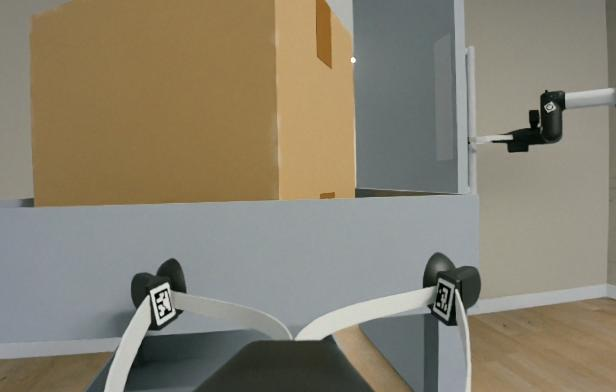

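Request:
move(blocking=false, cameras=[], r2={"base":{"translate_m":-0.03,"strafe_m":0.11},"pace":"slow"})

Request:
wait(seconds=4, cameras=[])

Request:
move(blocking=false, cameras=[], r2={"base":{"translate_m":0.2},"pace":"slow","contact_limits":{"translate_m":0.6}})

Request:
wait(seconds=4, cameras=["r2_head_camera","r2_wrist_camera"])

Scene clock: 2235.47 s.
move: r2 moving
r1: as last shown
r1.lidar_m: 0.73 1.02 1.02 1.35 4.26 3.23 1.67 1.35 1.34 1.49 1.56 1.21
r1.motor_effort: lift_m=+24(24) arm_m=-4(4) wheel_0=+18(19) wheel_1=+4(5) wheel_2=+12(12)
r1.servo_current: wrist_yaw_rad=98(104) wrist_pitch_rad=46(52) wrist_roll_rad=65(72) gripper_m=59(65)
r1.contact_limits: arm_m 0; translate_m 1
r1.wrist_depth_mm: 176 198 219 304 387 500 - / 173 199 218 304 387 525 - / 177 198 218 301 382 521 - / 177 198 218 303 379 496 - / 177 197 217 300 384 492 - / 180 196 179 178 379 521 - / 179 157 179 177 155 - -
r2.base_odometry: x=-0.689 y=-2.130 heading=-2.409
r2.turned_by_wheels: +0.001
r2.turned_by_imu: +0.001
r2.base_tilt: forward=-0.6 right=+0.0
r2.lidar_m: 0.44 0.45 2.28 2.00 1.98 2.31 3.58 3.54 3.15 2.77 1.35 0.52
r2.base_status: translate_m moving; strafe_m moving
r2.joint_positions: lift_m=+0.645 arm_m=+0.000 wrist_yaw_rad=-0.001 wrist_pitch_rad=+0.003 wrist_roll_rad=+0.002 gripper_m=+0.141
r2.joint_status: not commanded
r2.measured_speeds: translate_m=-0.015 strafe_m=+0.048 rotate_rad=+0.003 lift_m=+0.000 arm_m=+0.000 wrist_yaw_rad=+0.000 wrist_pitch_rad=+0.000 wrist_roll_rad=+0.000
r2.motor_effort: lift_m=+15(15) arm_m=+5(5) wheel_0=-7(7) wheel_1=+6(9) wheel_2=+6(6)
r2.servo_current: wrist_yaw_rad=46(52) wrist_pitch_rad=39(46) wrist_roll_rad=46(59) gripper_m=46(52)
r2.hand_pose: x=+0.4591 y=-0.0878 z=+0.8226 quat_wxyz=(+1.000, +0.001, +0.001, -0.001) (m; r2's base frame)
r2.wrist_depth_mm: 387 349 312 320 - - - / 392 349 314 322 - - - / 394 353 315 320 - - - / 399 355 319 320 - - - / - - - - - - - / - 190 176 157 187 204 - / 1708 831 - - - - 1708
pictures: none
No camera images: "cameras" was empty.

Scene clock: 2237.37 s.
earlier move: r2 done
r1.base_odometry: x=-2.362 y=+1.180 heading=+0.472
r1.turned_by_wheels: +0.000
r1.turned_by_imu: +0.000
r1.base_tilt: forward=-1.6 right=+1.2
r1.lidar_m: 0.73 1.03 1.01 1.43 4.25 3.24 1.68 1.36 1.33 1.51 1.55 1.18
r1.base_status: not commanded
r1.joint_positions: lift_m=+0.830 arm_m=+0.351 wrist_yaw_rad=+0.016 wrist_pitch_rad=+0.002 wrist_roll_rad=+0.000 gripper_m=-0.029
r1.joint_status: not commanded
r1.measured_speeds: all 0
r1.motor_effort: lift_m=+24(24) arm_m=-4(4) wheel_0=+18(19) wheel_1=+4(5) wheel_2=+12(12)
r1.servo_current: wrist_yaw_rad=85(117) wrist_pitch_rad=46(52) wrist_roll_rad=52(72) gripper_m=52(65)
r1.contact_limits: arm_m 0; translate_m 1
r1.hand_pose: x=+0.8117 y=-0.0828 z=+1.0074 quat_wxyz=(+1.000, +0.000, +0.001, +0.008) (m; r1's base frame)
r1.wrist_depth_mm: 176 198 217 304 384 504 - / 173 197 219 303 382 530 - / 176 198 219 303 387 521 - / 177 198 219 303 384 496 - / 177 198 218 301 382 488 891 / 180 196 179 178 379 530 - / 179 157 179 178 155 - -
r2.base_odometry: x=-0.603 y=-2.185 heading=-2.409
r2.turned_by_wheels: +0.000
r2.turned_by_imu: +0.000
r2.base_tilt: forward=-0.7 right=+0.0
r2.lidar_m: 0.45 2.24 2.16 1.88 1.88 2.24 3.56 3.54 3.32 2.88 1.46 0.54
r2.base_status: done
r2.joint_positions: lift_m=+0.645 arm_m=+0.000 wrist_yaw_rad=-0.001 wrist_pitch_rad=+0.003 wrist_roll_rad=+0.002 gripper_m=+0.141
r2.joint_status: not commanded
r2.measured_speeds: all 0
r2.motor_effort: lift_m=+15(15) arm_m=+5(5) wheel_0=-4(10) wheel_1=+5(9) wheel_2=+6(9)
r2.servo_current: wrist_yaw_rad=52(59) wrist_pitch_rad=39(46) wrist_roll_rad=52(59) gripper_m=52(59)
r2.hand_pose: x=+0.4591 y=-0.0878 z=+0.8226 quat_wxyz=(+1.000, +0.001, +0.001, -0.001) (m; r2's base frame)
r2.wrist_depth_mm: - 410 379 343 319 - - / - 410 379 345 320 - - / - 418 384 347 324 - - / - 418 387 349 327 - - / - - - - - - - / - 190 - 157 187 189 - / 251 1808 - - - - -
wait: 1.90 of 4 s (r2 has come to rest)
pictures: none
No camera images: "cameras" was empty.

Scene clock: 2237.87 s.
move: r2 moving
r1: as last shown
r1.base_tilt: forward=-1.5 right=+1.2
r1.lidar_m: 0.73 1.03 1.02 1.45 4.23 3.20 1.67 1.35 1.36 1.53 1.56 1.18
r1.motor_effort: lift_m=+24(24) arm_m=-4(4) wheel_0=+18(19) wheel_1=+5(5) wheel_2=+12(12)
r1.servo_current: wrist_yaw_rad=91(111) wrist_pitch_rad=39(46) wrist_roll_rad=59(65) gripper_m=59(65)
r1.contact_limits: arm_m 0; translate_m 1
r1.wrist_depth_mm: 176 198 219 304 387 500 - / 173 198 219 303 384 525 - / 176 198 220 303 382 525 - / 177 198 219 300 382 496 - / 177 197 218 301 382 492 891 / 181 197 179 177 382 521 - / 179 157 180 178 155 - -
r2.base_odometry: x=-0.612 y=-2.193 heading=-2.409
r2.turned_by_wheels: +0.000
r2.turned_by_imu: +0.000
r2.base_tilt: forward=-0.7 right=+0.1
r2.lidar_m: 0.44 2.24 2.13 1.89 1.89 2.23 3.57 3.56 3.29 2.86 1.42 0.52
r2.base_status: translate_m moving
r2.joint_positions: lift_m=+0.645 arm_m=+0.000 wrist_yaw_rad=-0.001 wrist_pitch_rad=+0.003 wrist_roll_rad=+0.002 gripper_m=+0.141
r2.joint_status: not commanded
r2.measured_speeds: translate_m=+0.049 strafe_m=+0.000 rotate_rad=+0.001 lift_m=+0.000 arm_m=+0.000 wrist_yaw_rad=+0.000 wrist_pitch_rad=+0.000 wrist_roll_rad=+0.000
r2.motor_effort: lift_m=+15(15) arm_m=+5(5) wheel_0=+4(7) wheel_1=+6(6) wheel_2=-8(10)
r2.servo_current: wrist_yaw_rad=46(46) wrist_pitch_rad=39(46) wrist_roll_rad=46(52) gripper_m=52(59)
r2.contact_limits: translate_m 0.6
r2.hand_pose: x=+0.4591 y=-0.0878 z=+0.8226 quat_wxyz=(+1.000, +0.001, +0.001, -0.001) (m; r2's base frame)
r2.wrist_depth_mm: - 402 368 330 309 - - / - 399 368 334 310 - - / - 404 370 336 315 1255 - / - 413 373 338 317 - - / - - - - - - - / - 190 - 157 187 186 - / 238 1708 809 - - - -
pictures: none
No camera images: "cameras" was empty.

Scene clock: 2240.67 s.
earlier move: r2 done
r1.base_odometry: x=-2.362 y=+1.180 heading=+0.472
r1.turned_by_wheels: +0.000
r1.turned_by_imu: +0.000
r1.base_tilt: forward=-1.6 right=+1.2
r1.lidar_m: 0.72 1.10 1.12 1.42 4.24 3.19 1.66 1.35 1.36 1.50 1.55 1.17
r1.base_status: not commanded
r1.joint_positions: lift_m=+0.830 arm_m=+0.351 wrist_yaw_rad=+0.016 wrist_pitch_rad=+0.002 wrist_roll_rad=+0.000 gripper_m=-0.029
r1.joint_status: not commanded
r1.measured_speeds: all 0
r1.motor_effort: lift_m=+24(24) arm_m=-4(4) wheel_0=+18(19) wheel_1=+5(5) wheel_2=+12(12)
r1.servo_current: wrist_yaw_rad=98(111) wrist_pitch_rad=46(52) wrist_roll_rad=46(65) gripper_m=59(65)
r1.contact_limits: arm_m 0; translate_m 1
r1.hand_pose: x=+0.8117 y=-0.0828 z=+1.0074 quat_wxyz=(+1.000, +0.000, +0.001, +0.008) (m; r1's base frame)
r1.wrist_depth_mm: 176 198 219 303 387 496 - / 173 198 219 303 387 525 - / 177 197 219 301 382 525 - / 177 198 218 301 382 496 - / 177 198 217 300 379 492 - / 180 197 180 178 382 521 - / 179 157 180 178 155 - -
r2.base_odometry: x=-0.752 y=-2.318 heading=-2.409
r2.turned_by_wheels: +0.000
r2.turned_by_imu: +0.000
r2.base_tilt: forward=-0.6 right=+0.1
r2.lidar_m: 0.42 0.44 2.22 1.94 1.93 2.27 3.74 3.75 3.24 2.80 1.32 0.50
r2.base_status: done
r2.joint_positions: lift_m=+0.645 arm_m=+0.000 wrist_yaw_rad=-0.001 wrist_pitch_rad=+0.003 wrist_roll_rad=+0.002 gripper_m=+0.141
r2.joint_status: not commanded
r2.measured_speeds: all 0
r2.motor_effort: lift_m=+15(15) arm_m=+5(5) wheel_0=+5(10) wheel_1=+5(10) wheel_2=-7(16)
r2.servo_current: wrist_yaw_rad=39(65) wrist_pitch_rad=39(46) wrist_roll_rad=52(59) gripper_m=46(59)
r2.contact_limits: translate_m 0.6
r2.hand_pose: x=+0.4591 y=-0.0877 z=+0.8226 quat_wxyz=(+1.000, +0.001, +0.001, +0.000) (m; r2's base frame)
r2.wrist_depth_mm: 382 332 286 351 - - - / 384 332 289 353 - 1042 - / 389 338 290 351 - - - / 392 340 294 351 - - - / - - - - - - - / - 193 - 153 187 185 - / - 809 - - - - 1708
wait: 2.80 of 4 s (r2 has come to rest)
pictures: r2_head_camera, r2_wrist_camera
Images, in order (width x height): r2_head_camera 420x560, r2_wrist_camera 616x392.

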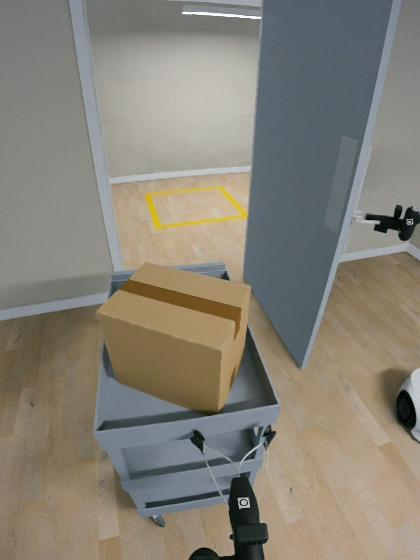

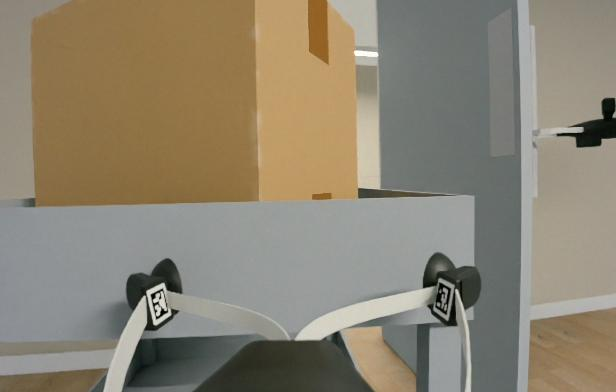

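Request:
move(blocking=false, cameras=[], r2={"base":{"translate_m":-0.12},"pace":"slow"})

Request:
wait(seconds=3, cameras=[])

Request:
move(blocking=false, cameras=[], r2={"base":{"strafe_m":0.85}})

Request:
wait(seconds=6, cameras=[])

Request:
move(blocking=false, cameras=[], r2={"base":{"rotate_rad":-1.32}})

Request:
wait(seconds=5, cameras=["r2_head_camera","r2_wrist_camera"])

Scene clock: 2269.37 s.
move: r2 moving
r1: as last shown
r1.base_tilt: forward=-1.6 right=+1.3
r1.lidar_m: 0.71 1.10 1.08 1.39 4.23 3.20 1.64 1.37 1.34 1.52 1.55 1.20
r1.motor_effort: lift_m=+24(24) arm_m=-4(4) wheel_0=+18(18) wheel_1=+4(5) wheel_2=+12(12)
r1.servo_current: wrist_yaw_rad=104(104) wrist_pitch_rad=46(46) wrist_roll_rad=65(65) gripper_m=59(59)
r1.contact_limits: arm_m 0; translate_m 1
r1.wrist_depth_mm: 176 198 219 306 389 504 - / 173 198 219 304 384 530 - / 177 198 219 301 384 525 - / 176 198 218 303 382 492 - / 177 197 218 300 382 492 - / 180 196 180 178 384 525 - / 179 157 180 177 155 - -
r2.base_odometry: x=-0.743 y=-2.310 heading=-2.409
r2.turned_by_wheels: +0.000
r2.turned_by_imu: +0.000
r2.base_tilt: forward=-0.7 right=+0.0
r2.lidar_m: 0.46 0.49 2.19 1.93 1.91 2.29 3.73 3.75 3.26 2.82 1.34 0.52
r2.base_status: translate_m moving
r2.joint_positions: lift_m=+0.645 arm_m=+0.000 wrist_yaw_rad=-0.001 wrist_pitch_rad=+0.003 wrist_roll_rad=+0.002 gripper_m=+0.141
r2.joint_status: not commanded
r2.measured_speeds: translate_m=-0.049 strafe_m=+0.000 rotate_rad=-0.002 lift_m=+0.000 arm_m=+0.000 wrist_yaw_rad=+0.000 wrist_pitch_rad=+0.000 wrist_roll_rad=+0.000
r2.motor_effort: lift_m=+15(15) arm_m=+5(5) wheel_0=-5(7) wheel_1=-7(8) wheel_2=+9(9)
r2.servo_current: wrist_yaw_rad=52(59) wrist_pitch_rad=39(46) wrist_roll_rad=46(52) gripper_m=52(52)
r2.hand_pose: x=+0.4591 y=-0.0877 z=+0.8226 quat_wxyz=(+1.000, +0.001, +0.001, +0.000) (m; r2's base frame)
r2.wrist_depth_mm: 389 343 296 362 - - - / 399 345 298 364 - 1042 - / 399 349 303 364 - - - / 404 349 304 364 530 - - / - - - - - - - / - 189 177 157 187 185 - / - 768 - - - - 1756
pictures: none
No camera images: "cameras" was empty.

Scene clock: 2271.37 s.
earlier move: r2 done
r1.base_odometry: x=-2.362 y=+1.180 heading=+0.472
r1.turned_by_wheels: +0.000
r1.turned_by_imu: +0.000
r1.base_tilt: forward=-1.6 right=+1.2
r1.lidar_m: 0.72 1.10 1.09 1.39 4.22 3.22 1.66 1.35 1.36 1.53 1.55 1.18
r1.base_status: not commanded
r1.joint_positions: lift_m=+0.830 arm_m=+0.351 wrist_yaw_rad=+0.016 wrist_pitch_rad=+0.002 wrist_roll_rad=+0.000 gripper_m=-0.029
r1.joint_status: not commanded
r1.measured_speeds: all 0
r1.motor_effort: lift_m=+24(24) arm_m=-4(4) wheel_0=+19(19) wheel_1=+4(5) wheel_2=+12(12)
r1.servo_current: wrist_yaw_rad=98(111) wrist_pitch_rad=39(52) wrist_roll_rad=46(65) gripper_m=52(65)
r1.contact_limits: arm_m 0; translate_m 1
r1.hand_pose: x=+0.8117 y=-0.0828 z=+1.0074 quat_wxyz=(+1.000, +0.000, +0.001, +0.008) (m; r1's base frame)
r1.wrist_depth_mm: 176 198 219 304 387 496 - / 173 198 219 303 387 525 - / 177 198 219 304 382 525 - / 176 198 218 303 384 496 - / 178 198 217 301 382 496 878 / 181 197 179 178 379 525 - / 179 158 179 177 156 - -
r2.base_odometry: x=-0.663 y=-2.238 heading=-2.409
r2.turned_by_wheels: +0.000
r2.turned_by_imu: +0.000
r2.base_tilt: forward=-0.7 right=+0.0
r2.lidar_m: 0.57 0.58 2.18 1.88 1.92 2.26 3.62 3.63 3.30 2.85 1.41 0.63
r2.base_status: done
r2.joint_positions: lift_m=+0.645 arm_m=+0.000 wrist_yaw_rad=-0.001 wrist_pitch_rad=+0.003 wrist_roll_rad=+0.002 gripper_m=+0.141
r2.joint_status: not commanded
r2.measured_speeds: all 0
r2.motor_effort: lift_m=+15(15) arm_m=+5(5) wheel_0=-5(8) wheel_1=-4(9) wheel_2=+5(10)
r2.servo_current: wrist_yaw_rad=39(59) wrist_pitch_rad=39(46) wrist_roll_rad=52(59) gripper_m=52(59)
r2.hand_pose: x=+0.4591 y=-0.0877 z=+0.8226 quat_wxyz=(+1.000, +0.001, +0.001, +0.000) (m; r2's base frame)
r2.wrist_depth_mm: - 473 421 459 - - - / - 488 424 459 - 1160 - / - 488 427 466 - 1182 - / - 492 427 462 - - - / - - - - - - - / - 192 191 960 387 188 - / 1661 917 - - - - 1756
wait: 2.00 of 3 s (r2 has come to rest)
pictures: none
No camera images: "cameras" was empty.

Scene clock: 2271.87 s.
move: r2 moving
r1: as last shown
r1.base_tilt: forward=-1.6 right=+1.3
r1.lidar_m: 0.72 1.10 1.10 1.46 4.23 3.22 1.66 1.36 1.35 1.53 1.54 1.19
r1.motor_effort: lift_m=+24(24) arm_m=-4(4) wheel_0=+18(19) wheel_1=+5(5) wheel_2=+12(12)
r1.servo_current: wrist_yaw_rad=91(104) wrist_pitch_rad=46(46) wrist_roll_rad=46(52) gripper_m=59(65)
r1.contact_limits: arm_m 0; translate_m 1
r1.wrist_depth_mm: 176 198 219 306 384 504 - / 173 198 219 304 384 530 - / 177 198 219 304 384 525 - / 177 197 218 301 382 492 - / 177 198 217 301 384 492 - / 180 197 180 177 382 521 - / 179 157 180 177 155 - -
r2.base_odometry: x=-0.639 y=-2.265 heading=-2.409
r2.turned_by_wheels: +0.000
r2.turned_by_imu: +0.000
r2.base_tilt: forward=-0.6 right=+0.1
r2.lidar_m: 0.56 0.59 2.14 1.87 1.87 2.19 3.63 3.65 3.32 2.89 1.41 0.63
r2.base_status: strafe_m moving
r2.joint_positions: lift_m=+0.645 arm_m=+0.000 wrist_yaw_rad=-0.001 wrist_pitch_rad=+0.003 wrist_roll_rad=+0.002 gripper_m=+0.141
r2.joint_status: not commanded
r2.measured_speeds: translate_m=+0.001 strafe_m=+0.141 rotate_rad=-0.008 lift_m=+0.000 arm_m=+0.000 wrist_yaw_rad=+0.000 wrist_pitch_rad=+0.000 wrist_roll_rad=+0.000
r2.motor_effort: lift_m=+15(15) arm_m=+5(5) wheel_0=-10(14) wheel_1=+11(11) wheel_2=+0(4)
r2.servo_current: wrist_yaw_rad=52(52) wrist_pitch_rad=46(46) wrist_roll_rad=52(65) gripper_m=46(52)
r2.hand_pose: x=+0.4591 y=-0.0877 z=+0.8226 quat_wxyz=(+1.000, +0.001, +0.001, +0.000) (m; r2's base frame)
r2.wrist_depth_mm: - - 439 399 - 1182 - / - 488 439 407 1983 1182 - / - 496 439 407 - 1160 - / - 496 442 410 - - - / - - - - - 379 - / 349 190 191 166 212 204 - / 359 1618 - - - - 1808
pictures: none
No camera images: "cameras" was empty.

Scene clock: 2275.53 s.
earlier move: r2 done
r1.base_odometry: x=-2.362 y=+1.180 heading=+0.472
r1.turned_by_wheels: +0.000
r1.turned_by_imu: +0.000
r1.base_tilt: forward=-1.6 right=+1.2
r1.lidar_m: 0.73 1.09 1.10 3.75 4.26 3.23 1.68 1.36 1.34 1.52 1.56 1.18
r1.base_status: not commanded
r1.joint_positions: lift_m=+0.830 arm_m=+0.351 wrist_yaw_rad=+0.016 wrist_pitch_rad=+0.002 wrist_roll_rad=+0.000 gripper_m=-0.029
r1.joint_status: not commanded
r1.measured_speeds: all 0
r1.motor_effort: lift_m=+24(24) arm_m=-4(4) wheel_0=+18(19) wheel_1=+5(5) wheel_2=+12(12)
r1.servo_current: wrist_yaw_rad=91(111) wrist_pitch_rad=46(52) wrist_roll_rad=52(78) gripper_m=52(65)
r1.contact_limits: arm_m 0; translate_m 1
r1.hand_pose: x=+0.8117 y=-0.0828 z=+1.0074 quat_wxyz=(+1.000, +0.000, +0.001, +0.008) (m; r1's base frame)
r1.wrist_depth_mm: 177 198 218 304 387 504 - / 172 198 218 306 384 525 - / 176 198 219 303 384 525 - / 176 198 218 301 387 496 - / 177 197 218 301 379 496 878 / 180 196 179 178 382 530 - / 179 157 180 177 155 - -
r2.base_odometry: x=-0.094 y=-2.870 heading=-2.409
r2.turned_by_wheels: +0.000
r2.turned_by_imu: +0.001
r2.base_tilt: forward=-0.7 right=+0.1
r2.lidar_m: 1.98 1.98 1.25 1.06 1.04 1.29 2.35 3.85 4.23 3.69 0.81 0.83
r2.base_status: done
r2.joint_positions: lift_m=+0.645 arm_m=+0.000 wrist_yaw_rad=-0.001 wrist_pitch_rad=+0.003 wrist_roll_rad=+0.002 gripper_m=+0.141
r2.joint_status: not commanded
r2.measured_speeds: all 0
r2.motor_effort: lift_m=+15(15) arm_m=+5(5) wheel_0=-2(14) wheel_1=+0(13) wheel_2=+0(4)
r2.servo_current: wrist_yaw_rad=52(59) wrist_pitch_rad=46(52) wrist_roll_rad=52(65) gripper_m=52(59)
r2.hand_pose: x=+0.4591 y=-0.0877 z=+0.8226 quat_wxyz=(+1.000, +0.001, +0.001, +0.000) (m; r2's base frame)
r2.wrist_depth_mm: - - - - - - - / - - - - - - - / - - - - - - - / - - - - - - - / - - - - - - - / - 190 - 156 - 204 - / - - - - 1863 1756 -
wait: 3.67 of 6 s (r2 has come to rest)
pictures: none
No camera images: "cameras" was empty.

Scene clock: 2276.03 s.
move: r2 moving
r1: as last shown
r1.lidar_m: 0.73 1.09 1.10 3.73 4.24 3.20 1.66 1.36 1.35 1.51 1.56 1.20
r1.motor_effort: lift_m=+24(24) arm_m=-4(4) wheel_0=+18(18) wheel_1=+4(5) wheel_2=+12(12)
r1.servo_current: wrist_yaw_rad=104(104) wrist_pitch_rad=46(52) wrist_roll_rad=46(59) gripper_m=52(59)
r1.contact_limits: arm_m 0; translate_m 1
r1.wrist_depth_mm: 176 198 218 304 387 500 - / 173 197 219 303 387 525 - / 176 198 218 301 384 525 - / 176 198 218 304 384 492 - / 177 198 218 301 379 492 904 / 180 196 180 177 384 517 - / 179 157 180 178 155 - -
r2.base_odometry: x=-0.095 y=-2.870 heading=-2.661
r2.turned_by_wheels: -0.251
r2.turned_by_imu: -0.244
r2.base_tilt: forward=-0.6 right=+0.0
r2.lidar_m: 1.11 1.97 1.49 1.12 1.05 1.11 1.62 3.81 4.04 3.78 1.23 0.80
r2.base_status: rotate_rad moving
r2.joint_positions: lift_m=+0.645 arm_m=+0.000 wrist_yaw_rad=-0.001 wrist_pitch_rad=+0.003 wrist_roll_rad=+0.002 gripper_m=+0.141
r2.joint_status: not commanded
r2.measured_speeds: translate_m=+0.001 strafe_m=+0.000 rotate_rad=-0.978 lift_m=+0.000 arm_m=+0.000 wrist_yaw_rad=+0.000 wrist_pitch_rad=+0.000 wrist_roll_rad=+0.000
r2.motor_effort: lift_m=+15(15) arm_m=+5(5) wheel_0=+4(13) wheel_1=+9(10) wheel_2=+10(11)
r2.servo_current: wrist_yaw_rad=52(52) wrist_pitch_rad=46(46) wrist_roll_rad=46(52) gripper_m=52(52)
r2.hand_pose: x=+0.4591 y=-0.0877 z=+0.8226 quat_wxyz=(+1.000, +0.001, +0.001, +0.000) (m; r2's base frame)
r2.wrist_depth_mm: - - - - - - - / - - - - - 683 597 / - - - - - 691 603 / - - - - - 627 539 / - - - - - 732 - / - 190 - - 820 185 - / - - 1661 - - - -
pictures: none
No camera images: "cameras" was empty.

Scene clock: 2277.47 s.
earlier move: r2 done
r1.base_odometry: x=-2.362 y=+1.180 heading=+0.472
r1.turned_by_wheels: +0.000
r1.turned_by_imu: +0.000
r1.base_tilt: forward=-1.6 right=+1.3
r1.lidar_m: 0.70 1.10 1.11 3.76 4.25 3.22 1.67 1.37 1.35 1.51 1.54 1.22
r1.base_status: not commanded
r1.joint_positions: lift_m=+0.830 arm_m=+0.351 wrist_yaw_rad=+0.016 wrist_pitch_rad=+0.002 wrist_roll_rad=+0.000 gripper_m=-0.029
r1.joint_status: not commanded
r1.measured_speeds: all 0
r1.motor_effort: lift_m=+24(24) arm_m=-4(4) wheel_0=+18(19) wheel_1=+4(5) wheel_2=+12(12)
r1.servo_current: wrist_yaw_rad=85(111) wrist_pitch_rad=46(52) wrist_roll_rad=46(65) gripper_m=59(72)
r1.contact_limits: arm_m 0; translate_m 1
r1.hand_pose: x=+0.8117 y=-0.0828 z=+1.0074 quat_wxyz=(+1.000, +0.000, +0.001, +0.008) (m; r1's base frame)
r1.wrist_depth_mm: 177 198 219 303 387 500 - / 174 198 218 304 384 530 - / 176 198 218 303 384 530 - / 177 198 219 300 382 488 - / 177 197 219 303 382 492 - / 181 197 180 178 384 525 - / 179 157 179 178 155 - -
r2.base_odometry: x=-0.094 y=-2.870 heading=+2.555
r2.turned_by_wheels: -1.068
r2.turned_by_imu: -1.039
r2.base_tilt: forward=-0.7 right=+0.1
r2.lidar_m: 2.12 0.82 1.10 1.96 1.52 1.10 1.05 1.15 1.58 3.83 4.01 3.82
r2.base_status: done
r2.joint_positions: lift_m=+0.645 arm_m=+0.000 wrist_yaw_rad=-0.001 wrist_pitch_rad=+0.003 wrist_roll_rad=+0.002 gripper_m=+0.141
r2.joint_status: not commanded
r2.measured_speeds: all 0
r2.motor_effort: lift_m=+15(15) arm_m=+4(5) wheel_0=+5(13) wheel_1=+4(11) wheel_2=+3(11)
r2.servo_current: wrist_yaw_rad=46(59) wrist_pitch_rad=39(46) wrist_roll_rad=46(65) gripper_m=52(59)
r2.hand_pose: x=+0.4592 y=-0.0877 z=+0.8226 quat_wxyz=(+1.000, +0.001, +0.001, +0.000) (m; r2's base frame)
r2.wrist_depth_mm: - - - - - - - / 741 - - - - - - / 707 - - - - - - / 732 - - - - - - / - - - - - - - / - 218 1921 - - - - / - 1618 1756 - 1808 1661 1756
wait: 1.43 of 5 s (r2 has come to rest)
pictures: r2_head_camera, r2_wrist_camera
Images, in order (width x height): r2_head_camera 420x560, r2_wrist_camera 616x392.

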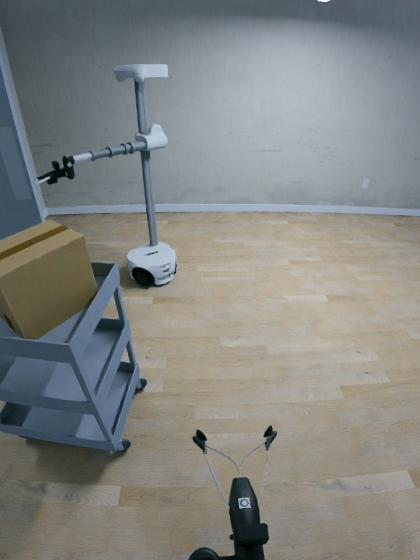

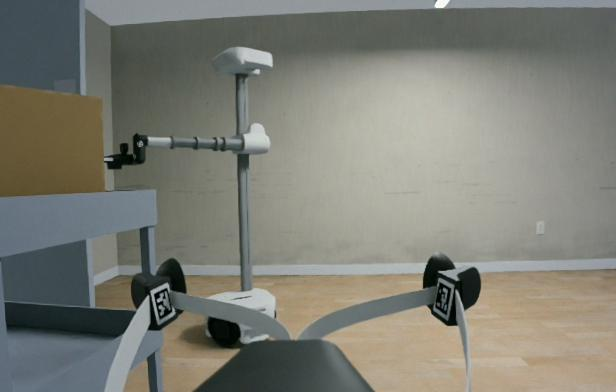

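Request:
move(blocking=false, cameras=["r2_head_camera","r2_wrist_camera","r2_head_left_camera"])

Scene clock: 2298.33 s.
r1.base_odometry: x=-2.362 y=+1.180 heading=+0.472
r1.turned_by_wheels: +0.000
r1.turned_by_imu: +0.000
r1.base_tilt: forward=-1.5 right=+1.3
r1.lidar_m: 0.71 1.11 1.09 3.73 4.24 3.22 1.64 1.35 1.34 1.52 1.55 1.17
r1.base_status: not commanded
r1.joint_positions: lift_m=+0.830 arm_m=+0.351 wrist_yaw_rad=+0.016 wrist_pitch_rad=+0.002 wrist_roll_rad=+0.000 gripper_m=-0.029
r1.joint_status: not commanded
r1.measured_speeds: all 0
r1.motor_effort: lift_m=+24(24) arm_m=-4(4) wheel_0=+18(19) wheel_1=+4(5) wheel_2=+12(12)
r1.servo_current: wrist_yaw_rad=104(111) wrist_pitch_rad=46(52) wrist_roll_rad=46(65) gripper_m=65(72)
r1.contact_limits: arm_m 0; translate_m 1
r1.hand_pose: x=+0.8117 y=-0.0828 z=+1.0074 quat_wxyz=(+1.000, +0.000, +0.001, +0.008) (m; r1's base frame)
r1.wrist_depth_mm: 176 198 218 301 392 504 - / 173 198 219 303 384 525 - / 177 198 219 300 382 525 - / 177 198 219 303 382 496 - / 177 198 218 301 384 488 - / 180 196 179 178 382 521 - / 180 157 179 177 156 - -
r2.base_odometry: x=-0.094 y=-2.870 heading=+2.555
r2.turned_by_wheels: +0.000
r2.turned_by_imu: +0.000
r2.base_tilt: forward=-0.7 right=+0.1
r2.lidar_m: 2.14 0.82 1.12 1.98 1.51 1.12 1.07 1.14 1.56 3.81 3.98 3.79
r2.base_status: done
r2.joint_positions: lift_m=+0.645 arm_m=+0.000 wrist_yaw_rad=-0.001 wrist_pitch_rad=+0.003 wrist_roll_rad=+0.002 gripper_m=+0.141
r2.joint_status: not commanded
r2.measured_speeds: all 0
r2.motor_effort: lift_m=+15(15) arm_m=+5(5) wheel_0=+4(13) wheel_1=+4(11) wheel_2=+3(11)
r2.servo_current: wrist_yaw_rad=39(59) wrist_pitch_rad=46(46) wrist_roll_rad=52(65) gripper_m=46(59)
r2.hand_pose: x=+0.4592 y=-0.0877 z=+0.8226 quat_wxyz=(+1.000, +0.001, +0.001, +0.000) (m; r2's base frame)
r2.wrist_depth_mm: - - - - - - - / 741 - - - - - - / 715 - - - - - - / 732 - - - - - - / - - - - - - - / - 218 1863 - - - - / - 1661 1756 - 1808 1708 1708
pictures: r2_head_camera, r2_head_left_camera, r2_wrist_camera
Images, in order (width x height): r2_head_camera 420x560, r2_head_left_camera 420x672, r2_wrist_camera 616x392.

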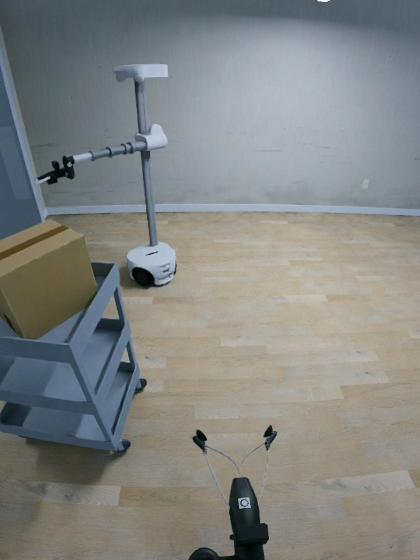

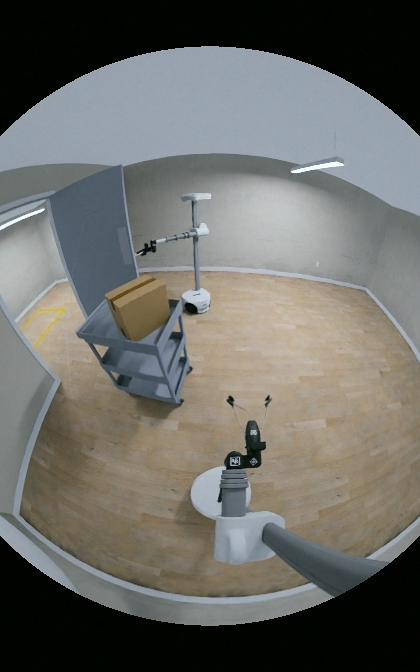

